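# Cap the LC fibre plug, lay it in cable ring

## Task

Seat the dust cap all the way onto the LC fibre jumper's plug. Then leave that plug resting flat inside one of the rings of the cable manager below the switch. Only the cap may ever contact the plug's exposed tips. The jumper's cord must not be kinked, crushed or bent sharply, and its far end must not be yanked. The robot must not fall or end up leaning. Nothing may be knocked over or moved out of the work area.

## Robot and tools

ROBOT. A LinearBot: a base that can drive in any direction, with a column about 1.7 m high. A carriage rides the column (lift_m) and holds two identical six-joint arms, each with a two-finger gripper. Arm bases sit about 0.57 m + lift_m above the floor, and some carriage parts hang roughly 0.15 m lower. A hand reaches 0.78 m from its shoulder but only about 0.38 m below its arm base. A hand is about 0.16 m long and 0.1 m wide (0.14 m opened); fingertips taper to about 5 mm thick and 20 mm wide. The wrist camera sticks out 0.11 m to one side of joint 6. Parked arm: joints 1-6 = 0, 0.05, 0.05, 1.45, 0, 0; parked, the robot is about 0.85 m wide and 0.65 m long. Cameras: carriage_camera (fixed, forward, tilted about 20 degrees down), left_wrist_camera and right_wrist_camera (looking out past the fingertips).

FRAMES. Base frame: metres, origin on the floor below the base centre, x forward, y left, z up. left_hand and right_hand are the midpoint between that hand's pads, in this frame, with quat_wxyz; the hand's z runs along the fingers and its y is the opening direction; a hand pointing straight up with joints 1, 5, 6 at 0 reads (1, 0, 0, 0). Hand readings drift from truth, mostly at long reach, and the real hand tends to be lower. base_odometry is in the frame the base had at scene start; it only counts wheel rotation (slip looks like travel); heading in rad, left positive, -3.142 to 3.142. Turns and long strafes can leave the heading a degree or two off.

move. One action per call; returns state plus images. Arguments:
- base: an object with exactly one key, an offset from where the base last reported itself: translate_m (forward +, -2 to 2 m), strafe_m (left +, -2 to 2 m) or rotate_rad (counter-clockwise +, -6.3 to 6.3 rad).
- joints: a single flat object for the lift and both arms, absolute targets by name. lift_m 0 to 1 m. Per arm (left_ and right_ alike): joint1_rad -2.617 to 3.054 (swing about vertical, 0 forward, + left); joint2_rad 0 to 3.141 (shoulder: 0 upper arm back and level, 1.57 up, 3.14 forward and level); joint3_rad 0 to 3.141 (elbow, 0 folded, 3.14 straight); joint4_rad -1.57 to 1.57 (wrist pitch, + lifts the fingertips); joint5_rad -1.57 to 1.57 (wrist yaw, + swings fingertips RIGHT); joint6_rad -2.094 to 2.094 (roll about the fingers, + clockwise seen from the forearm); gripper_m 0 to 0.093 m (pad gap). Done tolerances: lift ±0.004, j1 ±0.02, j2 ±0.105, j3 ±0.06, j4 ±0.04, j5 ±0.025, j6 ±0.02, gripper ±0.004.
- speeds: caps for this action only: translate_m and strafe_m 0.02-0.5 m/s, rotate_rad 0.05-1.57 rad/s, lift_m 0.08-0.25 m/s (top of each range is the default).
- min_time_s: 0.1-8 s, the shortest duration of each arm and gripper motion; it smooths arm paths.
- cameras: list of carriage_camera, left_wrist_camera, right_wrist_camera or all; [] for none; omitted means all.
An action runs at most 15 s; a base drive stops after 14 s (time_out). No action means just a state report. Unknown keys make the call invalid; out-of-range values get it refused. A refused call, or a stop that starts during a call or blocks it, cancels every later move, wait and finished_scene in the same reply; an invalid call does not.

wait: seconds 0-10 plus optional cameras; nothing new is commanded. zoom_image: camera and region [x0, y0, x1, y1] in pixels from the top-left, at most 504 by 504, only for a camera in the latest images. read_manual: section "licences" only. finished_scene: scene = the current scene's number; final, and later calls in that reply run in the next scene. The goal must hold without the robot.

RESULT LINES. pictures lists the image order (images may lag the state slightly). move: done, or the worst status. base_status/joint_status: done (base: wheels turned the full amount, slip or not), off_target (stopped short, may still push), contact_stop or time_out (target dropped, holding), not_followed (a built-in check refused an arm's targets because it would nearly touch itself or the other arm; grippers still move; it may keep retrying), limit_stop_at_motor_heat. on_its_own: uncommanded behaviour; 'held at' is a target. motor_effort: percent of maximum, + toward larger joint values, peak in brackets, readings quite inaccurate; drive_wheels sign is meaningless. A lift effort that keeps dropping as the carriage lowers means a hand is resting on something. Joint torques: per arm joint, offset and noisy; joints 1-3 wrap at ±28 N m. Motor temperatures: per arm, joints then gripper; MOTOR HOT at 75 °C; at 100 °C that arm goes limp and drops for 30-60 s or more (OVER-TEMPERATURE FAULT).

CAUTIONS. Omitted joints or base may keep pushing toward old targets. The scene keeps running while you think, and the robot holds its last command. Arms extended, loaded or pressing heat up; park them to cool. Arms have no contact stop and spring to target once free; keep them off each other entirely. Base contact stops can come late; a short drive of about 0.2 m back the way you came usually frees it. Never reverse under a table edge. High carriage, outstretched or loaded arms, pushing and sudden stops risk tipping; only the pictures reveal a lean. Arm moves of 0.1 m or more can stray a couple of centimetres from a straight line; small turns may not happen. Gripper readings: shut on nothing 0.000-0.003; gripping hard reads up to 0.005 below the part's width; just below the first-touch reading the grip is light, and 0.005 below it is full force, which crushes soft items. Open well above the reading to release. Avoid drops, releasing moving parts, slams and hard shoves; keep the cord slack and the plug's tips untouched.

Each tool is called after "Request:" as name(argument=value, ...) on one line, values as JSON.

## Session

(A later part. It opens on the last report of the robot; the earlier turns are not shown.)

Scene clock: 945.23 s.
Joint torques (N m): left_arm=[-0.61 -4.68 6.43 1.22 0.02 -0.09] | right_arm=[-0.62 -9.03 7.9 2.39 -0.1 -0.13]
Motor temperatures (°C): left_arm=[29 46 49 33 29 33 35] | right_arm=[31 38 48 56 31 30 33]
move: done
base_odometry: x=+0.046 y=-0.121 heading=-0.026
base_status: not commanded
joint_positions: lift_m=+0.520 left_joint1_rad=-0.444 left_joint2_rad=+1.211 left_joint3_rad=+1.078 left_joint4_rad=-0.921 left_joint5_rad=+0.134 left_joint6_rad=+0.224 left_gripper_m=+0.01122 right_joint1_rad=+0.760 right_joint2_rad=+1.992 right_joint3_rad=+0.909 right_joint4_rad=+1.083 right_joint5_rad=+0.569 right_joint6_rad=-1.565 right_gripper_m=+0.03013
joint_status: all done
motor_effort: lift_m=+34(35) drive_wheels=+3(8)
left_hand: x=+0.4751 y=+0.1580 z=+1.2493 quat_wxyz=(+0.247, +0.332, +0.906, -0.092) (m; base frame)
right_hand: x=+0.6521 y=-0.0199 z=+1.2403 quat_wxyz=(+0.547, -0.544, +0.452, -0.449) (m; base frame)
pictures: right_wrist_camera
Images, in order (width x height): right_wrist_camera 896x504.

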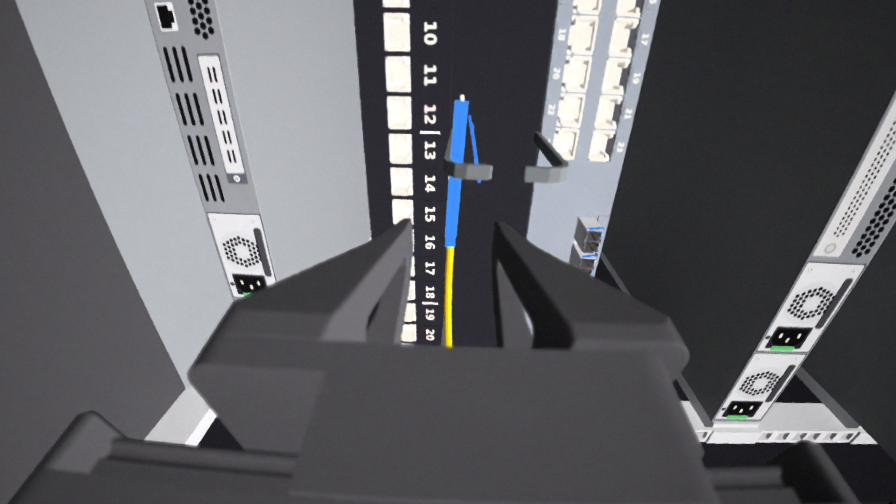

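Request:
move(joints={"right_joint1_rad": 0.727, "right_joint2_rad": 2.0575, "right_joint3_rad": 1.0105, "right_joint4_rad": 1.0364, "right_joint5_rad": 0.532}, min_time_s=2.0, cameras=["right_wrist_camera"])

Scene clock: 976.03 s.
Joint torques (N m): left_arm=[-0.61 -4.67 6.43 1.23 0.03 -0.09] | right_arm=[-0.61 -9.59 8.05 2.41 -0.11 -0.12]
Motor temperatures (°C): left_arm=[29 45 49 33 29 33 35] | right_arm=[31 39 48 56 31 30 33]
move: done
base_odometry: x=+0.046 y=-0.121 heading=-0.026
base_status: not commanded
joint_positions: lift_m=+0.520 left_joint1_rad=-0.444 left_joint2_rad=+1.211 left_joint3_rad=+1.078 left_joint4_rad=-0.921 left_joint5_rad=+0.133 left_joint6_rad=+0.224 left_gripper_m=+0.01122 right_joint1_rad=+0.733 right_joint2_rad=+2.040 right_joint3_rad=+0.989 right_joint4_rad=+1.053 right_joint5_rad=+0.543 right_joint6_rad=-1.565 right_gripper_m=+0.03013
joint_status: all done
motor_effort: lift_m=+34(35) drive_wheels=+3(6)
left_hand: x=+0.4751 y=+0.1581 z=+1.2493 quat_wxyz=(+0.247, +0.332, +0.906, -0.092) (m; base frame)
right_hand: x=+0.6718 y=-0.0155 z=+1.2405 quat_wxyz=(+0.547, -0.543, +0.452, -0.449) (m; base frame)
pictures: right_wrist_camera
Images, in order (width x height): right_wrist_camera 896x504.

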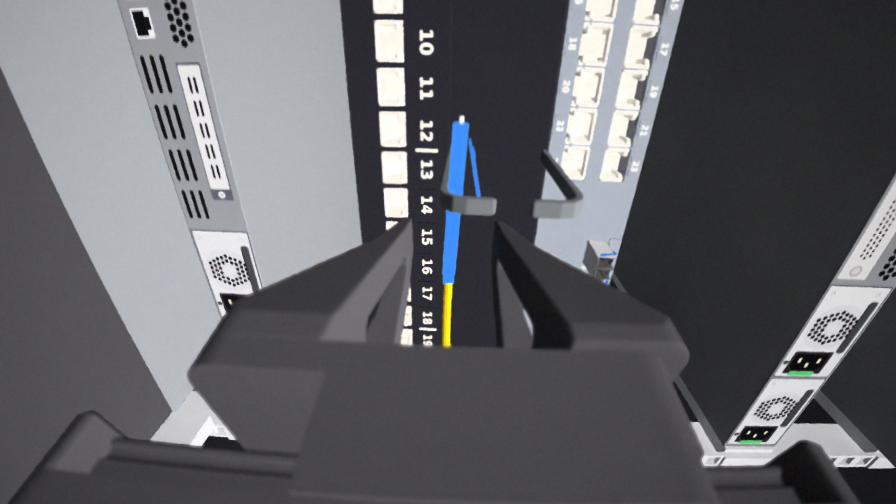

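Request:
move(joints={"right_gripper_m": 0.0025}, min_time_s=2.0, cameras=["right_wrist_camera"])

Scene clock: 983.27 s.
Joint torques (N m): left_arm=[-0.62 -4.67 6.41 1.22 0.03 -0.08] | right_arm=[-0.64 -9.57 7.92 2.42 -0.1 -0.12]
Motor temperatures (°C): left_arm=[29 45 49 33 29 33 35] | right_arm=[31 40 49 55 31 30 33]
move: done
base_odometry: x=+0.046 y=-0.121 heading=-0.026
base_status: not commanded
joint_positions: lift_m=+0.520 left_joint1_rad=-0.444 left_joint2_rad=+1.211 left_joint3_rad=+1.078 left_joint4_rad=-0.921 left_joint5_rad=+0.133 left_joint6_rad=+0.224 left_gripper_m=+0.01122 right_joint1_rad=+0.733 right_joint2_rad=+2.040 right_joint3_rad=+0.990 right_joint4_rad=+1.051 right_joint5_rad=+0.542 right_joint6_rad=-1.565 right_gripper_m=+0.00353
joint_status: all done
motor_effort: lift_m=+35(35) drive_wheels=+1(6)
left_hand: x=+0.4751 y=+0.1581 z=+1.2493 quat_wxyz=(+0.246, +0.332, +0.906, -0.092) (m; base frame)
right_hand: x=+0.6719 y=-0.0152 z=+1.2407 quat_wxyz=(+0.547, -0.544, +0.452, -0.449) (m; base frame)
pictures: right_wrist_camera
Images, in order (width x height): right_wrist_camera 896x504.

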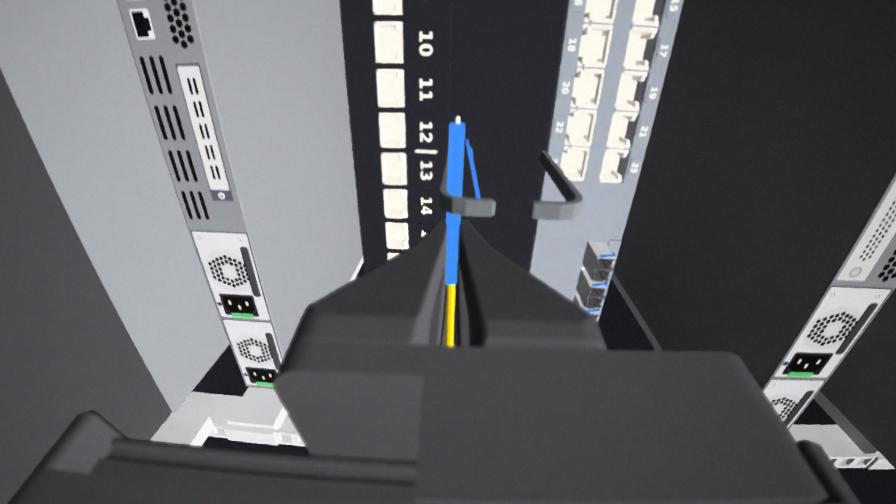

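Request:
move(joints={"right_joint4_rad": 1.082}, min_time_s=1.0, cameras=[])

Request:
move(joints={"right_joint1_rad": 0.5675, "right_joint2_rad": 1.975, "right_joint3_rad": 0.932, "right_joint4_rad": 1.043, "right_joint5_rad": 0.0195}, min_time_s=3.0, cameras=["right_wrist_camera", "carriage_camera"])

Scene clock: 1027.63 s.
Joint torques (N m): left_arm=[-0.59 -4.67 6.43 1.22 0.03 -0.08] | right_arm=[-0.61 -9.59 7.92 2.63 -0.1 -0.12]
Motor temperatures (°C): left_arm=[29 44 49 34 29 33 35] | right_arm=[31 43 48 52 31 30 34]
move: done
base_odometry: x=+0.046 y=-0.121 heading=-0.026
base_status: not commanded
joint_positions: lift_m=+0.520 left_joint1_rad=-0.444 left_joint2_rad=+1.211 left_joint3_rad=+1.078 left_joint4_rad=-0.921 left_joint5_rad=+0.133 left_joint6_rad=+0.224 left_gripper_m=+0.01122 right_joint1_rad=+0.733 right_joint2_rad=+2.040 right_joint3_rad=+0.990 right_joint4_rad=+1.079 right_joint5_rad=+0.541 right_joint6_rad=-1.565 right_gripper_m=+0.00353
joint_status: all done
motor_effort: lift_m=+34(35) drive_wheels=+2(5)
left_hand: x=+0.4751 y=+0.1581 z=+1.2493 quat_wxyz=(+0.246, +0.332, +0.906, -0.092) (m; base frame)
right_hand: x=+0.6718 y=-0.0151 z=+1.2468 quat_wxyz=(+0.557, -0.534, +0.450, -0.450) (m; base frame)
pictures: none
No camera images: "cameras" was empty.

Scene clock: 1030.93 s.
Joint torques (N m): left_arm=[-0.64 -4.71 6.43 1.23 0.02 -0.09] | right_arm=[-0.62 -13.45 5.09 2.52 -0.11 -0.12]
Motor temperatures (°C): left_arm=[29 44 49 34 29 33 35] | right_arm=[31 43 48 52 31 30 34]
move: done
base_odometry: x=+0.046 y=-0.121 heading=-0.026
base_status: not commanded
joint_positions: lift_m=+0.520 left_joint1_rad=-0.444 left_joint2_rad=+1.211 left_joint3_rad=+1.078 left_joint4_rad=-0.921 left_joint5_rad=+0.133 left_joint6_rad=+0.224 left_gripper_m=+0.01122 right_joint1_rad=+0.573 right_joint2_rad=+2.003 right_joint3_rad=+0.944 right_joint4_rad=+1.058 right_joint5_rad=+0.031 right_joint6_rad=-1.565 right_gripper_m=+0.00353
joint_status: all done
motor_effort: lift_m=+34(35) drive_wheels=+5(8)
left_hand: x=+0.4751 y=+0.1581 z=+1.2493 quat_wxyz=(+0.246, +0.332, +0.906, -0.092) (m; base frame)
right_hand: x=+0.6793 y=-0.0139 z=+1.2431 quat_wxyz=(+0.616, -0.615, +0.350, -0.346) (m; base frame)
pictures: carriage_camera, right_wrist_camera
Images, in order (width x height): carriage_camera 896x504, right_wrist_camera 896x504.

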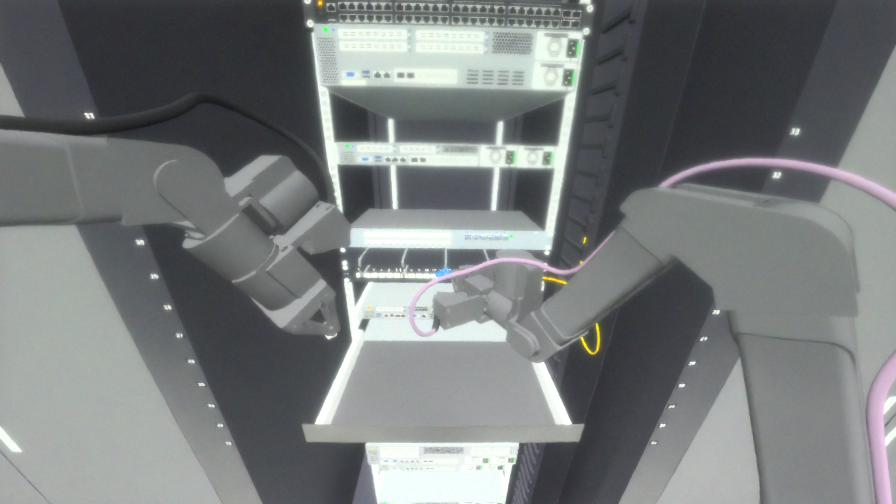

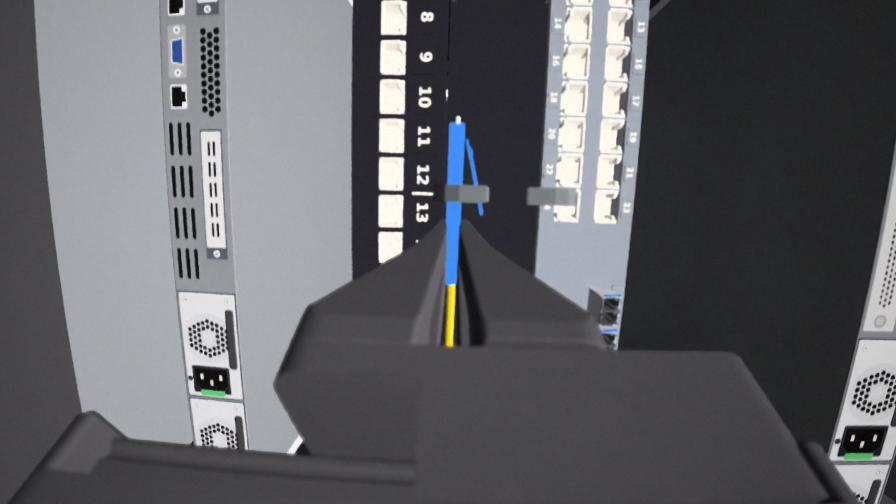

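Request:
zoom_image(camera="right_wrist_camera", region=[390, 90, 520, 300])

Scaled by 2.400 from the camera's 896x504 image, which has a finer 1280x720 frame.

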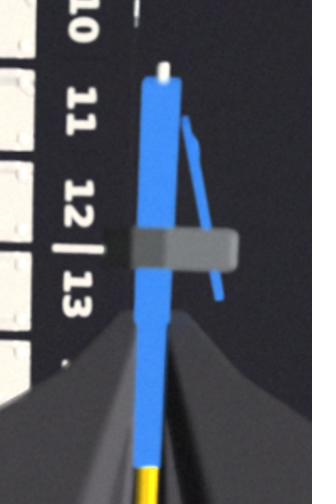

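Request:
move(joints={"right_joint6_rad": -1.607, "left_joint1_rad": -0.390, "left_joint2_rad": 1.628, "left_joint3_rad": 1.433, "left_joint4_rad": -0.923, "left_joint5_rad": 0.273, "left_joint6_rad": 0.507}, min_time_s=2.5, cameras=["right_wrist_camera"])

Scene clock: 1102.90 s.
Joint torques (N m): left_arm=[0.72 -5.74 10.89 1.13 0.34 0.11] | right_arm=[-0.59 -13.41 5.12 2.52 -0.11 -0.14]
Motor temperatures (°C): left_arm=[29 43 49 35 29 33 36] | right_arm=[31 47 46 55 31 30 35]
move: done
base_odometry: x=+0.046 y=-0.121 heading=-0.026
base_status: not commanded
joint_positions: lift_m=+0.520 left_joint1_rad=-0.398 left_joint2_rad=+1.616 left_joint3_rad=+1.396 left_joint4_rad=-0.924 left_joint5_rad=+0.259 left_joint6_rad=+0.495 left_gripper_m=+0.01122 right_joint1_rad=+0.573 right_joint2_rad=+2.003 right_joint3_rad=+0.944 right_joint4_rad=+1.055 right_joint5_rad=+0.029 right_joint6_rad=-1.597 right_gripper_m=+0.00353
joint_status: all done
motor_effort: lift_m=+35(35) drive_wheels=+4(6)
left_hand: x=+0.5519 y=+0.1175 z=+1.2378 quat_wxyz=(+0.216, +0.443, +0.862, -0.116) (m; base frame)
right_hand: x=+0.6790 y=-0.0137 z=+1.2423 quat_wxyz=(+0.610, -0.621, +0.340, -0.355) (m; base frame)
pictures: right_wrist_camera
Images, in order (width x height): right_wrist_camera 896x504.

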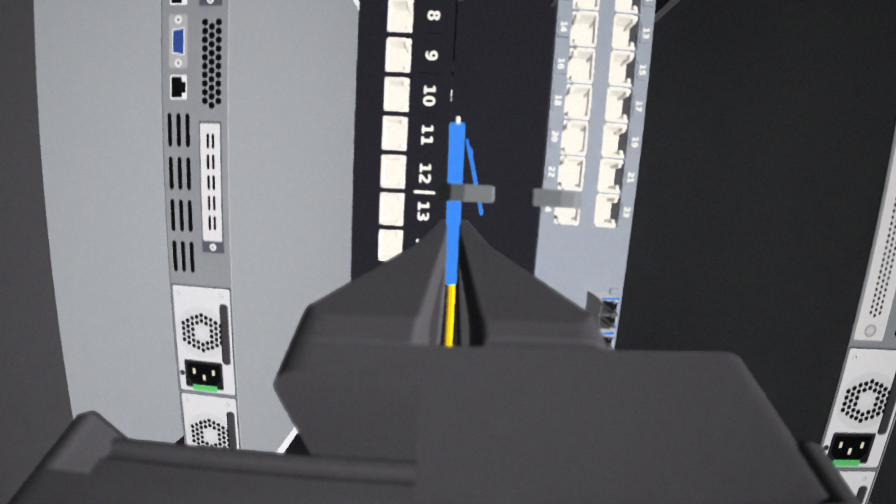

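Request:
move(joints={"left_joint1_rad": -0.363, "left_joint2_rad": 2.148, "left_joint3_rad": 2.154, "left_joint4_rad": -1.195, "left_joint5_rad": 0.408, "left_joint6_rad": 0.7845}, min_time_s=3.0, cameras=["right_wrist_camera", "left_wrist_camera"])

Scene clock: 1118.87 s.
Joint torques (N m): left_arm=[0.69 -9.31 10.47 0.87 0.42 0.11] | right_arm=[-0.58 -13.41 5.09 2.53 -0.11 -0.12]
Motor temperatures (°C): left_arm=[29 44 51 35 29 33 36] | right_arm=[31 48 46 54 31 30 35]
move: done
base_odometry: x=+0.046 y=-0.121 heading=-0.026
base_status: not commanded
joint_positions: lift_m=+0.520 left_joint1_rad=-0.371 left_joint2_rad=+2.133 left_joint3_rad=+2.119 left_joint4_rad=-1.184 left_joint5_rad=+0.395 left_joint6_rad=+0.773 left_gripper_m=+0.01122 right_joint1_rad=+0.573 right_joint2_rad=+2.003 right_joint3_rad=+0.944 right_joint4_rad=+1.055 right_joint5_rad=+0.029 right_joint6_rad=-1.597 right_gripper_m=+0.00353
joint_status: all done
motor_effort: lift_m=+34(35) drive_wheels=+0(8)
left_hand: x=+0.6490 y=+0.0671 z=+1.2509 quat_wxyz=(+0.217, +0.553, +0.790, -0.153) (m; base frame)
right_hand: x=+0.6790 y=-0.0137 z=+1.2423 quat_wxyz=(+0.610, -0.622, +0.340, -0.355) (m; base frame)
pictures: left_wrist_camera, right_wrist_camera
Images, in order (width x height): left_wrist_camera 896x504, right_wrist_camera 896x504.

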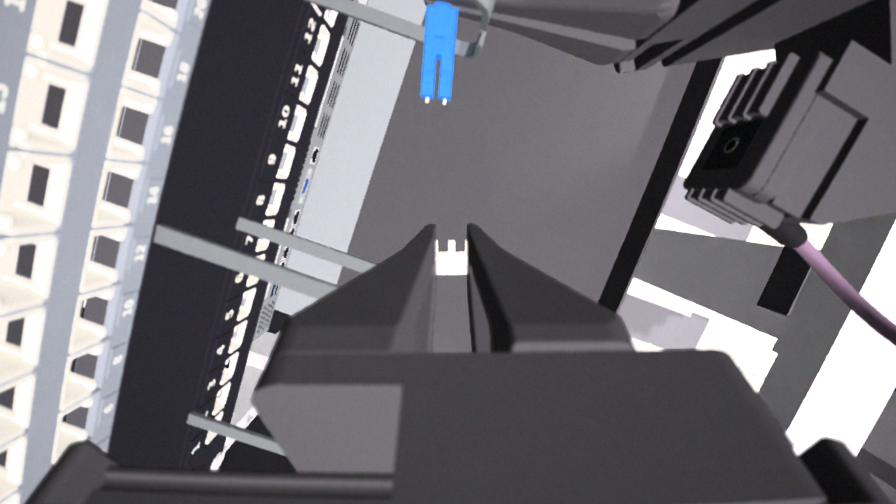

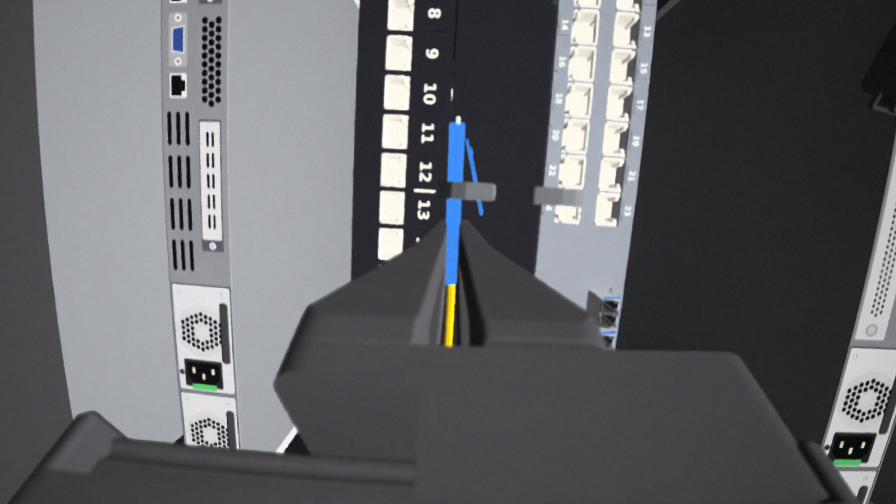

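Request:
zoom_image(camera="left_wrist_camera", region=[380, 0, 510, 290])

Scaled by 1.738 from the camera's 896x504 image, which has a finer 1280x720 frame.

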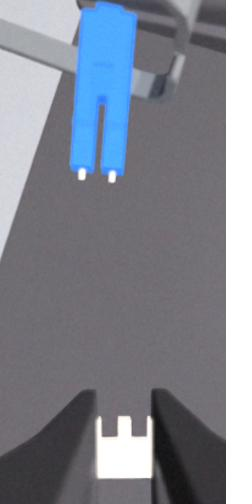

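Request:
move(joints={"right_joint1_rad": 0.4907, "right_joint2_rad": 2.035, "right_joint3_rad": 0.990, "right_joint4_rad": 1.0325, "right_joint5_rad": -0.2293}, min_time_s=2.5, cameras=["right_wrist_camera"])

Scene clock: 1228.50 s.
Joint torques (N m): left_arm=[0.7 -9.32 10.47 0.89 0.41 0.11] | right_arm=[-0.59 -9.44 8.14 2.46 -0.11 -0.12]
Motor temperatures (°C): left_arm=[29 51 55 34 29 33 36] | right_arm=[31 51 45 54 31 30 36]
move: done
base_odometry: x=+0.046 y=-0.121 heading=-0.026
base_status: not commanded
joint_positions: lift_m=+0.520 left_joint1_rad=-0.371 left_joint2_rad=+2.133 left_joint3_rad=+2.119 left_joint4_rad=-1.187 left_joint5_rad=+0.396 left_joint6_rad=+0.774 left_gripper_m=+0.01122 right_joint1_rad=+0.496 right_joint2_rad=+2.018 right_joint3_rad=+0.968 right_joint4_rad=+1.047 right_joint5_rad=-0.218 right_joint6_rad=-1.598 right_gripper_m=+0.00353
joint_status: all done
motor_effort: lift_m=+35(35) drive_wheels=+5(6)
left_hand: x=+0.6484 y=+0.0671 z=+1.2508 quat_wxyz=(+0.216, +0.553, +0.790, -0.153) (m; base frame)
right_hand: x=+0.6812 y=-0.0126 z=+1.2419 quat_wxyz=(+0.638, -0.648, +0.286, -0.302) (m; base frame)
pictures: right_wrist_camera
Images, in order (width x height): right_wrist_camera 896x504.

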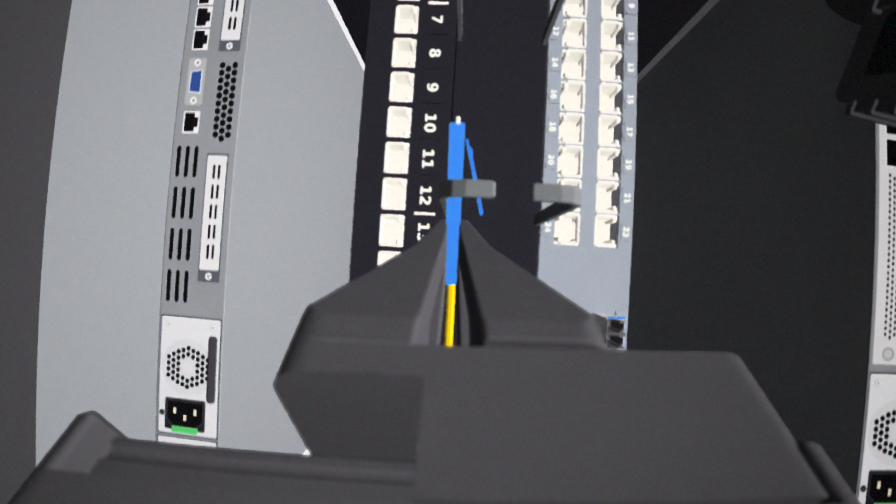

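Request:
move(joints={"left_joint1_rad": -0.4276, "left_joint2_rad": 2.157, "left_joint3_rad": 2.104, "left_joint4_rad": -1.1075, "left_joint5_rad": 0.330, "left_joint6_rad": 0.6285}, min_time_s=2.0, cameras=["right_wrist_camera", "left_wrist_camera"])

Scene clock: 1255.50 s.
Joint torques (N m): left_arm=[-0.64 -9.32 6.15 1.27 0.14 -0.07] | right_arm=[-0.59 -9.47 8.03 2.47 -0.11 -0.12]
Motor temperatures (°C): left_arm=[29 52 55 34 29 33 36] | right_arm=[31 50 45 53 31 30 36]
move: done
base_odometry: x=+0.046 y=-0.121 heading=-0.026
base_status: not commanded
joint_positions: lift_m=+0.520 left_joint1_rad=-0.419 left_joint2_rad=+2.140 left_joint3_rad=+2.119 left_joint4_rad=-1.123 left_joint5_rad=+0.343 left_joint6_rad=+0.640 left_gripper_m=+0.01122 right_joint1_rad=+0.496 right_joint2_rad=+2.018 right_joint3_rad=+0.968 right_joint4_rad=+1.046 right_joint5_rad=-0.219 right_joint6_rad=-1.598 right_gripper_m=+0.00353
joint_status: all done
motor_effort: lift_m=+35(35) drive_wheels=+2(7)
left_hand: x=+0.6539 y=+0.0480 z=+1.2501 quat_wxyz=(+0.226, +0.518, +0.813, -0.143) (m; base frame)
right_hand: x=+0.6812 y=-0.0124 z=+1.2419 quat_wxyz=(+0.638, -0.648, +0.286, -0.301) (m; base frame)
pictures: left_wrist_camera, right_wrist_camera
Images, in order (width x height): left_wrist_camera 896x504, right_wrist_camera 896x504.

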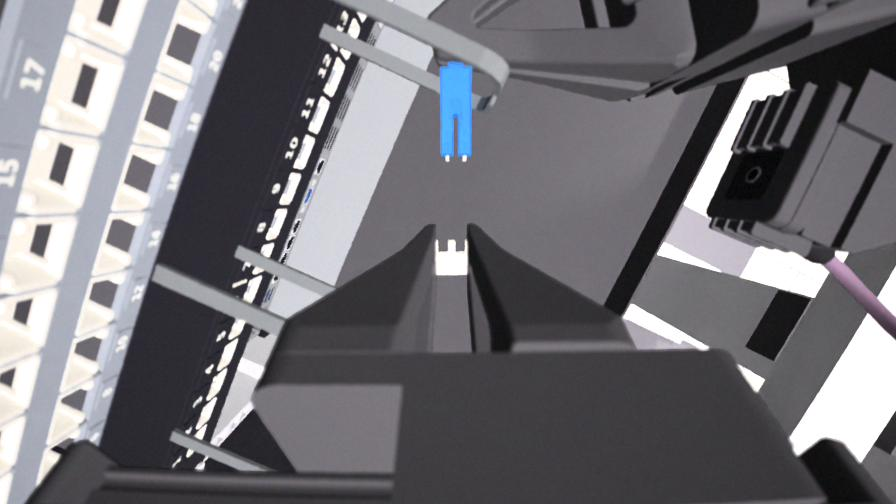

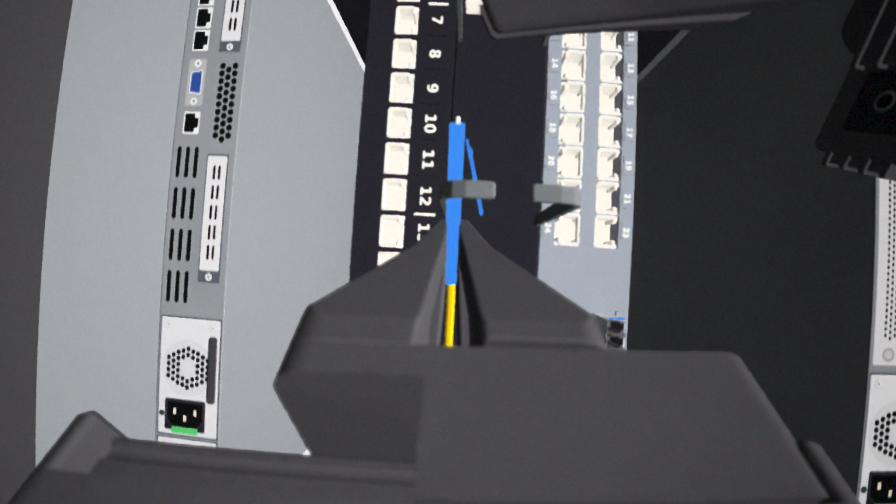

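Request:
zoom_image(camera="left_wrist_camera", region=[400, 50, 510, 290])

Request:
zoom_image(camera="right_wrist_camera", region=[420, 0, 540, 230])

Scaled by 2.100 from the camera's 896x504 image, which has a finer 1280x720 frame.

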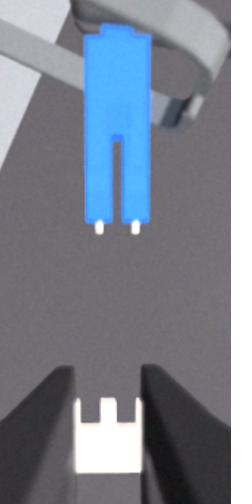

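Scaled by 2.191 from the camera's 896x504 image, which has a finer 1280x720 frame.

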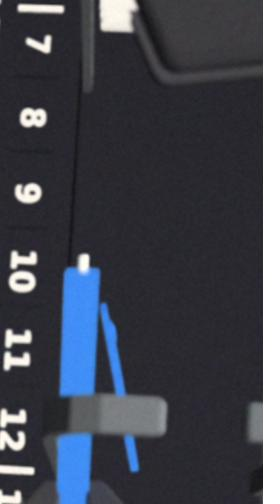

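Request:
move(joints={"left_joint1_rad": -0.4476, "left_joint2_rad": 2.196, "left_joint3_rad": 2.1997, "left_joint4_rad": -1.139, "left_joint5_rad": 0.3216, "left_joint6_rad": 0.609}, min_time_s=2.0, cameras=["right_wrist_camera", "left_wrist_camera"])

Scene clock: 1292.90 s.
Joint torques (N m): left_arm=[-0.59 -9.66 10.61 0.98 0.14 -0.09] | right_arm=[-0.59 -9.47 8.03 2.47 -0.11 -0.11]
Motor temperatures (°C): left_arm=[29 56 52 35 29 33 36] | right_arm=[31 49 46 53 31 30 36]
move: done
base_odometry: x=+0.046 y=-0.121 heading=-0.026
base_status: not commanded
joint_positions: lift_m=+0.520 left_joint1_rad=-0.439 left_joint2_rad=+2.180 left_joint3_rad=+2.164 left_joint4_rad=-1.128 left_joint5_rad=+0.334 left_joint6_rad=+0.620 left_gripper_m=+0.01122 right_joint1_rad=+0.496 right_joint2_rad=+2.018 right_joint3_rad=+0.969 right_joint4_rad=+1.045 right_joint5_rad=-0.219 right_joint6_rad=-1.598 right_gripper_m=+0.00353
joint_status: all done
motor_effort: lift_m=+34(35) drive_wheels=+4(5)
left_hand: x=+0.6573 y=+0.0371 z=+1.2450 quat_wxyz=(+0.223, +0.517, +0.814, -0.143) (m; base frame)
right_hand: x=+0.6812 y=-0.0123 z=+1.2420 quat_wxyz=(+0.638, -0.649, +0.285, -0.301) (m; base frame)
pictures: left_wrist_camera, right_wrist_camera
Images, in order (width x height): left_wrist_camera 896x504, right_wrist_camera 896x504.

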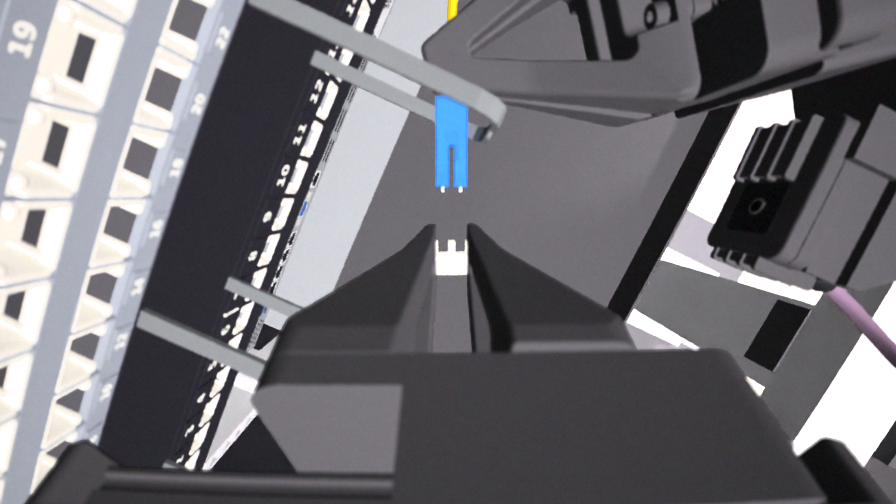

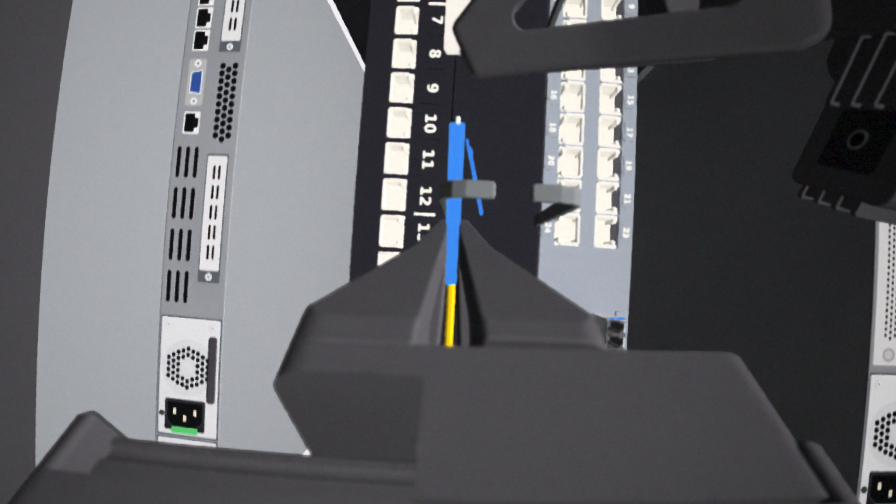

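Request:
zoom_image(camera="right_wrist_camera", region=[410, 0, 530, 160])

Request:
zoom_image(camera="left_wrist_camera", region=[400, 80, 510, 290])

Scaled by 3.150 from the camera's 896x504 image, which has a finer 1280x720 frame.

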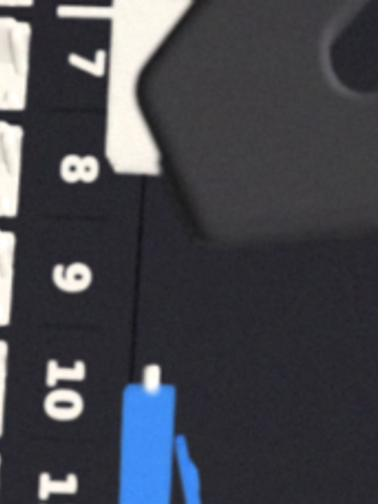

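Scaled by 2.400 from the camera's 896x504 image, which has a finer 1280x720 frame.

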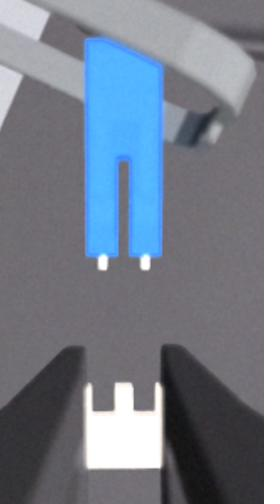

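Request:
move(joints={"right_joint1_rad": 0.5182, "right_joint5_rad": -0.1908}, min_time_s=1.5, cameras=["right_wrist_camera", "left_wrist_camera"])

Scene clock: 1368.63 s.
Joint torques (N m): left_arm=[-0.62 -9.68 10.59 1 0.15 -0.08] | right_arm=[0.58 -9.46 8.06 2.49 0.1 -0.12]
Motor temperatures (°C): left_arm=[29 59 56 35 29 33 36] | right_arm=[31 48 47 53 31 30 36]
move: done
base_odometry: x=+0.046 y=-0.121 heading=-0.026
base_status: not commanded
joint_positions: lift_m=+0.520 left_joint1_rad=-0.439 left_joint2_rad=+2.180 left_joint3_rad=+2.164 left_joint4_rad=-1.130 left_joint5_rad=+0.333 left_joint6_rad=+0.619 left_gripper_m=+0.01122 right_joint1_rad=+0.512 right_joint2_rad=+2.018 right_joint3_rad=+0.969 right_joint4_rad=+1.045 right_joint5_rad=-0.201 right_joint6_rad=-1.598 right_gripper_m=+0.00353
joint_status: all done
motor_effort: lift_m=+34(35) drive_wheels=+0(6)
left_hand: x=+0.6569 y=+0.0372 z=+1.2448 quat_wxyz=(+0.222, +0.517, +0.814, -0.143) (m; base frame)
right_hand: x=+0.6785 y=-0.0071 z=+1.2420 quat_wxyz=(+0.638, -0.648, +0.286, -0.302) (m; base frame)
pictures: left_wrist_camera, right_wrist_camera
Images, in order (width x height): left_wrist_camera 896x504, right_wrist_camera 896x504.

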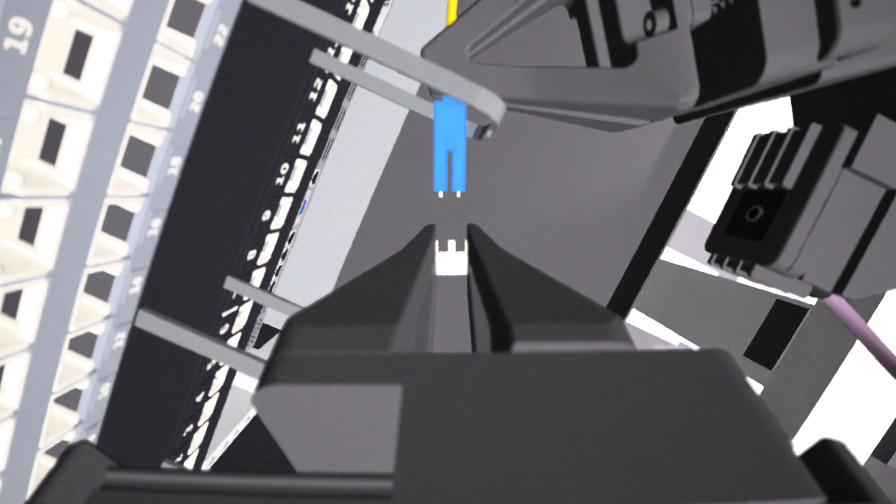

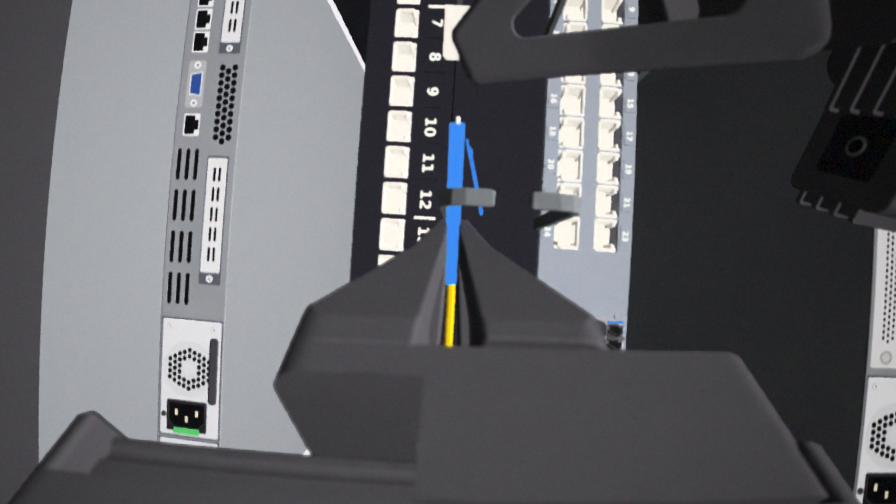

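Request:
move(joints={"right_joint1_rad": 0.5298, "right_joint5_rad": -0.1802}, min_time_s=1.0, cameras=["right_wrist_camera", "left_wrist_camera"])

Scene clock: 1377.47 s.
Joint torques (N m): left_arm=[-0.62 -9.69 10.62 1.01 0.15 -0.08] | right_arm=[0.77 -9.46 8.03 2.49 0.07 -0.12]
Motor temperatures (°C): left_arm=[29 59 56 35 29 33 36] | right_arm=[31 48 47 53 31 30 36]
move: done
base_odometry: x=+0.046 y=-0.121 heading=-0.026
base_status: not commanded
joint_positions: lift_m=+0.520 left_joint1_rad=-0.439 left_joint2_rad=+2.180 left_joint3_rad=+2.164 left_joint4_rad=-1.130 left_joint5_rad=+0.333 left_joint6_rad=+0.619 left_gripper_m=+0.01122 right_joint1_rad=+0.521 right_joint2_rad=+2.018 right_joint3_rad=+0.969 right_joint4_rad=+1.045 right_joint5_rad=-0.186 right_joint6_rad=-1.598 right_gripper_m=+0.00353
joint_status: all done
motor_effort: lift_m=+34(35) drive_wheels=+1(5)
left_hand: x=+0.6568 y=+0.0373 z=+1.2448 quat_wxyz=(+0.221, +0.517, +0.814, -0.143) (m; base frame)
right_hand: x=+0.6773 y=-0.0048 z=+1.2419 quat_wxyz=(+0.637, -0.648, +0.288, -0.304) (m; base frame)
pictures: left_wrist_camera, right_wrist_camera
Images, in order (width x height): left_wrist_camera 896x504, right_wrist_camera 896x504.

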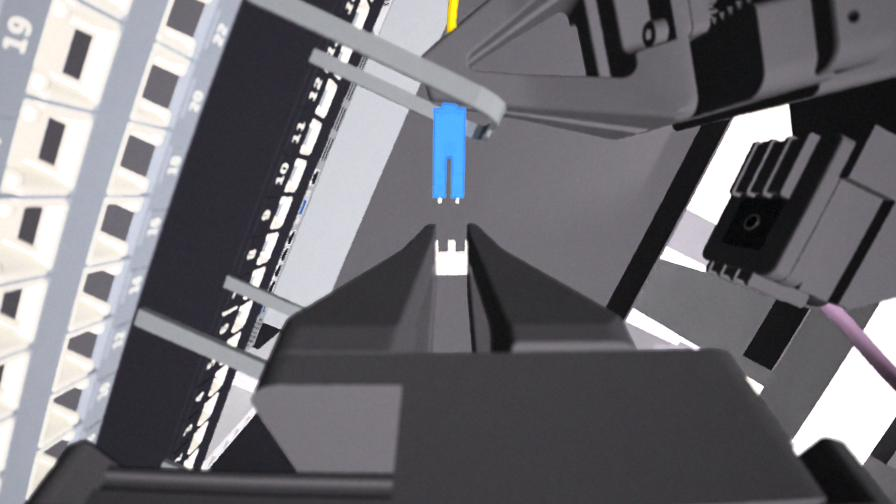

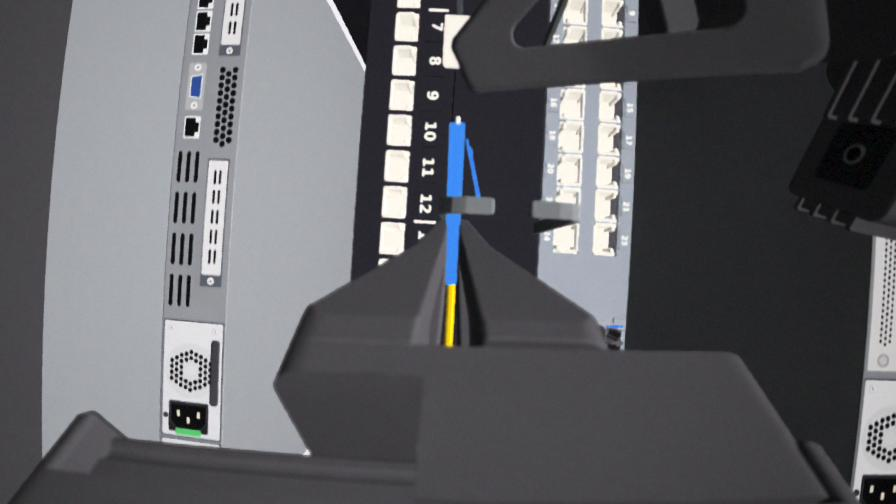

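Request:
zoom_image(camera="left_wrist_camera", region=[400, 80, 510, 290])

Request:
zoom_image(camera="right_wrist_camera", region=[410, 0, 530, 160])

Scaled by 2.400 from the camera's 896x504 image, which has a finer 1280x720 frame.

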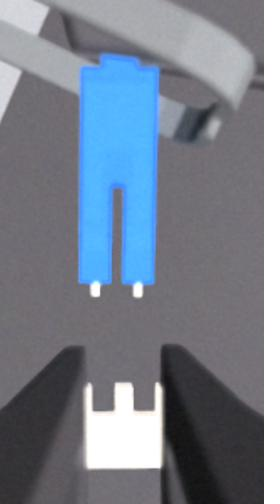

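Scaled by 3.150 from the camera's 896x504 image, which has a finer 1280x720 frame.

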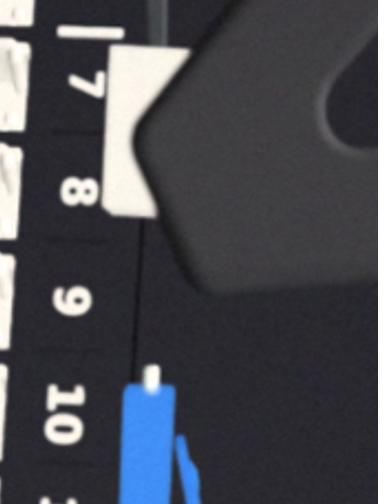

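Request:
move(joints={"left_joint1_rad": -0.457, "left_joint2_rad": 2.2361, "left_joint3_rad": 2.2665, "left_joint4_rad": -1.1632}, min_time_s=1.5, cameras=["right_wrist_camera", "left_wrist_camera"])

Request:
zoom_image(camera="left_wrist_camera", region=[400, 80, 510, 290])

Request:
zoom_image(camera="right_wrist_camera", region=[410, 0, 530, 160])

Scene clock: 1422.03 s.
Joint torques (N m): left_arm=[-0.58 -9.88 10.51 1.02 0.15 -0.08] | right_arm=[0.77 -9.46 8.03 2.48 0.05 -0.11]
Motor temperatures (°C): left_arm=[29 60 57 35 29 33 36] | right_arm=[31 48 47 53 31 30 36]
move: done
base_odometry: x=+0.046 y=-0.121 heading=-0.026
base_status: not commanded
joint_positions: lift_m=+0.520 left_joint1_rad=-0.449 left_joint2_rad=+2.219 left_joint3_rad=+2.231 left_joint4_rad=-1.156 left_joint5_rad=+0.333 left_joint6_rad=+0.619 left_gripper_m=+0.01122 right_joint1_rad=+0.522 right_joint2_rad=+2.018 right_joint3_rad=+0.969 right_joint4_rad=+1.045 right_joint5_rad=-0.186 right_joint6_rad=-1.598 right_gripper_m=+0.00353
joint_status: all done
motor_effort: lift_m=+34(35) drive_wheels=+2(6)
left_hand: x=+0.6607 y=+0.0298 z=+1.2457 quat_wxyz=(+0.222, +0.521, +0.812, -0.144) (m; base frame)
right_hand: x=+0.6773 y=-0.0047 z=+1.2419 quat_wxyz=(+0.637, -0.648, +0.288, -0.304) (m; base frame)
pictures: left_wrist_camera, right_wrist_camera
Images, in order (width x height): left_wrist_camera 896x504, right_wrist_camera 896x504.

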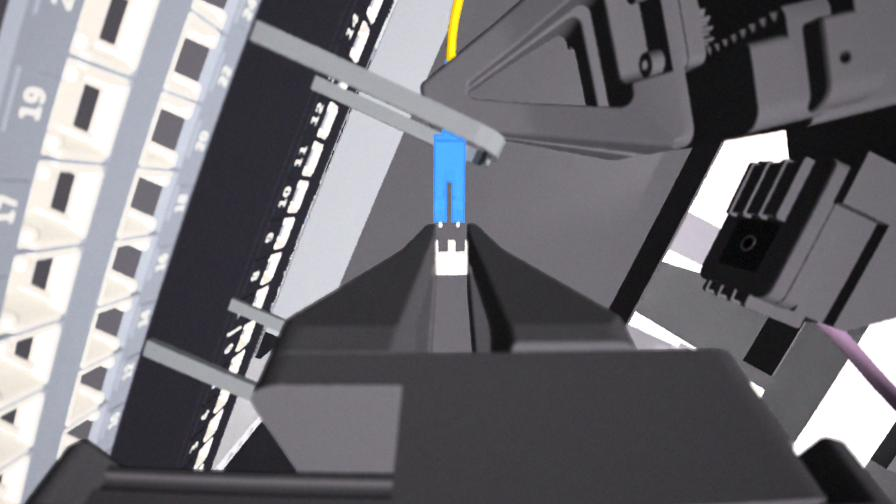

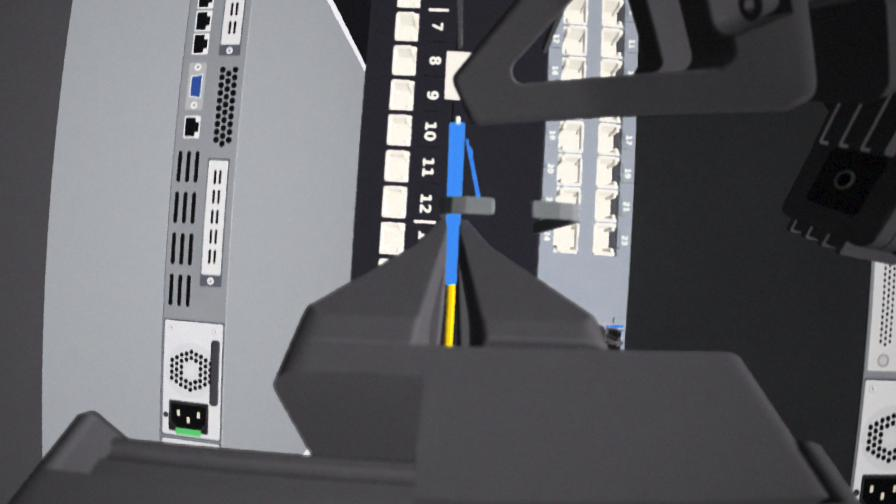

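Scaled by 2.400 from the camera's 896x504 image, which has a finer 1280x720 frame.

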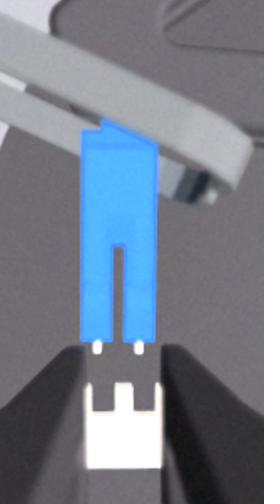

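Scaled by 3.150 from the camera's 896x504 image, which has a finer 1280x720 frame.

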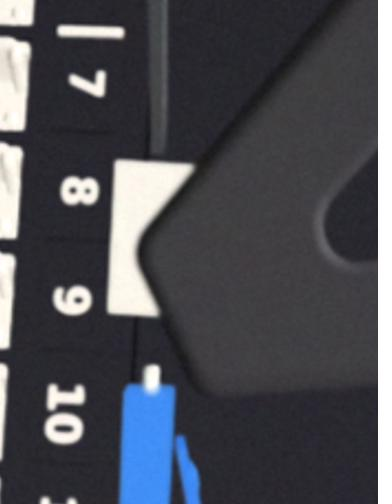

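Request:
move(joints={"right_joint6_rad": -1.553}, min_time_s=1.0, cameras=[])

Request:
move(joints={"left_joint1_rad": -0.4593, "left_joint2_rad": 2.2511, "left_joint3_rad": 2.2987, "left_joint4_rad": -1.1775}, min_time_s=1.5, cameras=["right_wrist_camera", "left_wrist_camera"])

Request:
zoom_image(camera="left_wrist_camera", region=[400, 100, 510, 290])

Request:
zoom_image(camera="right_wrist_camera", region=[410, 20, 530, 180])

Scene clock: 1487.47 s.
Joint torques (N m): left_arm=[-0.58 -9.87 10.52 1.02 0.15 -0.08] | right_arm=[0.75 -9.47 8.05 2.5 0.05 0.09]
Motor temperatures (°C): left_arm=[29 61 58 35 29 33 36] | right_arm=[31 48 48 53 31 30 36]
move: done
base_odometry: x=+0.046 y=-0.121 heading=-0.026
base_status: not commanded
joint_positions: lift_m=+0.520 left_joint1_rad=-0.449 left_joint2_rad=+2.220 left_joint3_rad=+2.231 left_joint4_rad=-1.156 left_joint5_rad=+0.333 left_joint6_rad=+0.619 left_gripper_m=+0.01122 right_joint1_rad=+0.522 right_joint2_rad=+2.018 right_joint3_rad=+0.969 right_joint4_rad=+1.044 right_joint5_rad=-0.185 right_joint6_rad=-1.563 right_gripper_m=+0.00352
joint_status: all done
motor_effort: lift_m=+34(35) drive_wheels=+4(6)
left_hand: x=+0.6607 y=+0.0298 z=+1.2455 quat_wxyz=(+0.222, +0.521, +0.812, -0.144) (m; base frame)
right_hand: x=+0.6773 y=-0.0047 z=+1.2417 quat_wxyz=(+0.642, -0.643, +0.300, -0.293) (m; base frame)
pictures: none
No camera images: "cameras" was empty.

Scene clock: 1489.27 s.
Joint torques (N m): left_arm=[-0.73 -9.99 10.52 0.99 0.14 -0.09] | right_arm=[0.75 -9.48 8.05 2.5 0.04 0.1]
Motor temperatures (°C): left_arm=[29 61 59 35 29 33 36] | right_arm=[31 48 48 53 31 30 36]
move: done
base_odometry: x=+0.046 y=-0.121 heading=-0.026
base_status: not commanded
joint_positions: lift_m=+0.520 left_joint1_rad=-0.450 left_joint2_rad=+2.235 left_joint3_rad=+2.263 left_joint4_rad=-1.167 left_joint5_rad=+0.333 left_joint6_rad=+0.619 left_gripper_m=+0.01122 right_joint1_rad=+0.522 right_joint2_rad=+2.018 right_joint3_rad=+0.969 right_joint4_rad=+1.044 right_joint5_rad=-0.185 right_joint6_rad=-1.562 right_gripper_m=+0.00352
joint_status: all done
motor_effort: lift_m=+35(35) drive_wheels=+1(6)
left_hand: x=+0.6637 y=+0.0282 z=+1.2477 quat_wxyz=(+0.225, +0.521, +0.811, -0.143) (m; base frame)
right_hand: x=+0.6773 y=-0.0047 z=+1.2417 quat_wxyz=(+0.642, -0.642, +0.300, -0.292) (m; base frame)
pictures: left_wrist_camera, right_wrist_camera
Images, in order (width x height): left_wrist_camera 896x504, right_wrist_camera 896x504.

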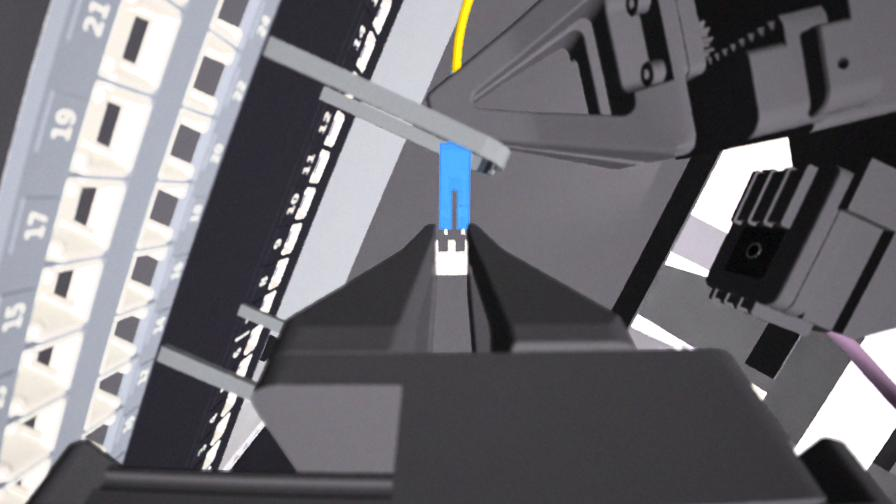

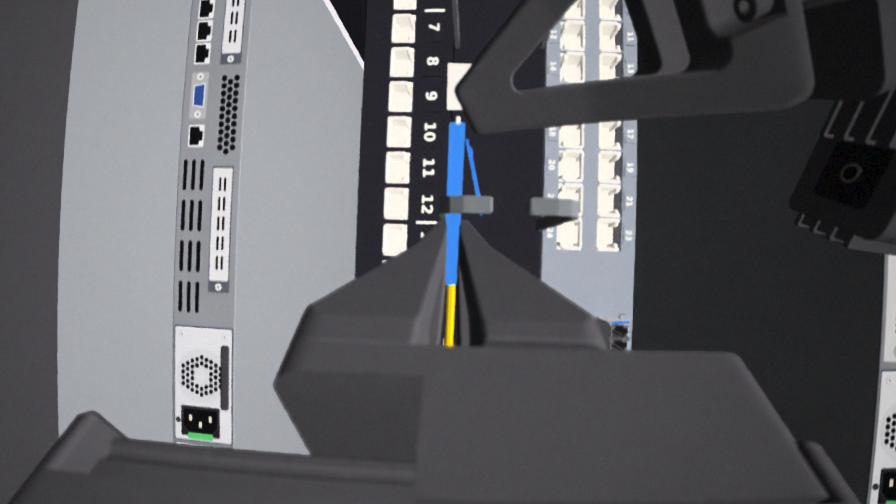

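Scaled by 2.653 from the camera's 896x504 image, which has a finer 1280x720 frame.

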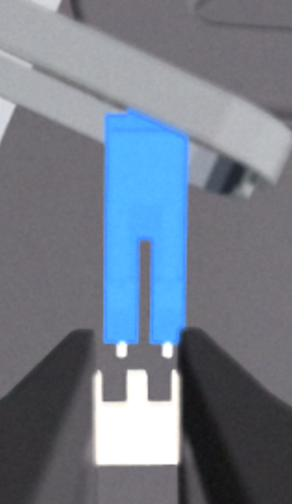

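Scaled by 3.150 from the camera's 896x504 image, which has a finer 1280x720 frame.

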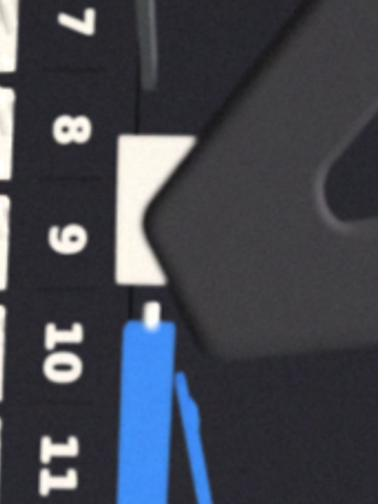

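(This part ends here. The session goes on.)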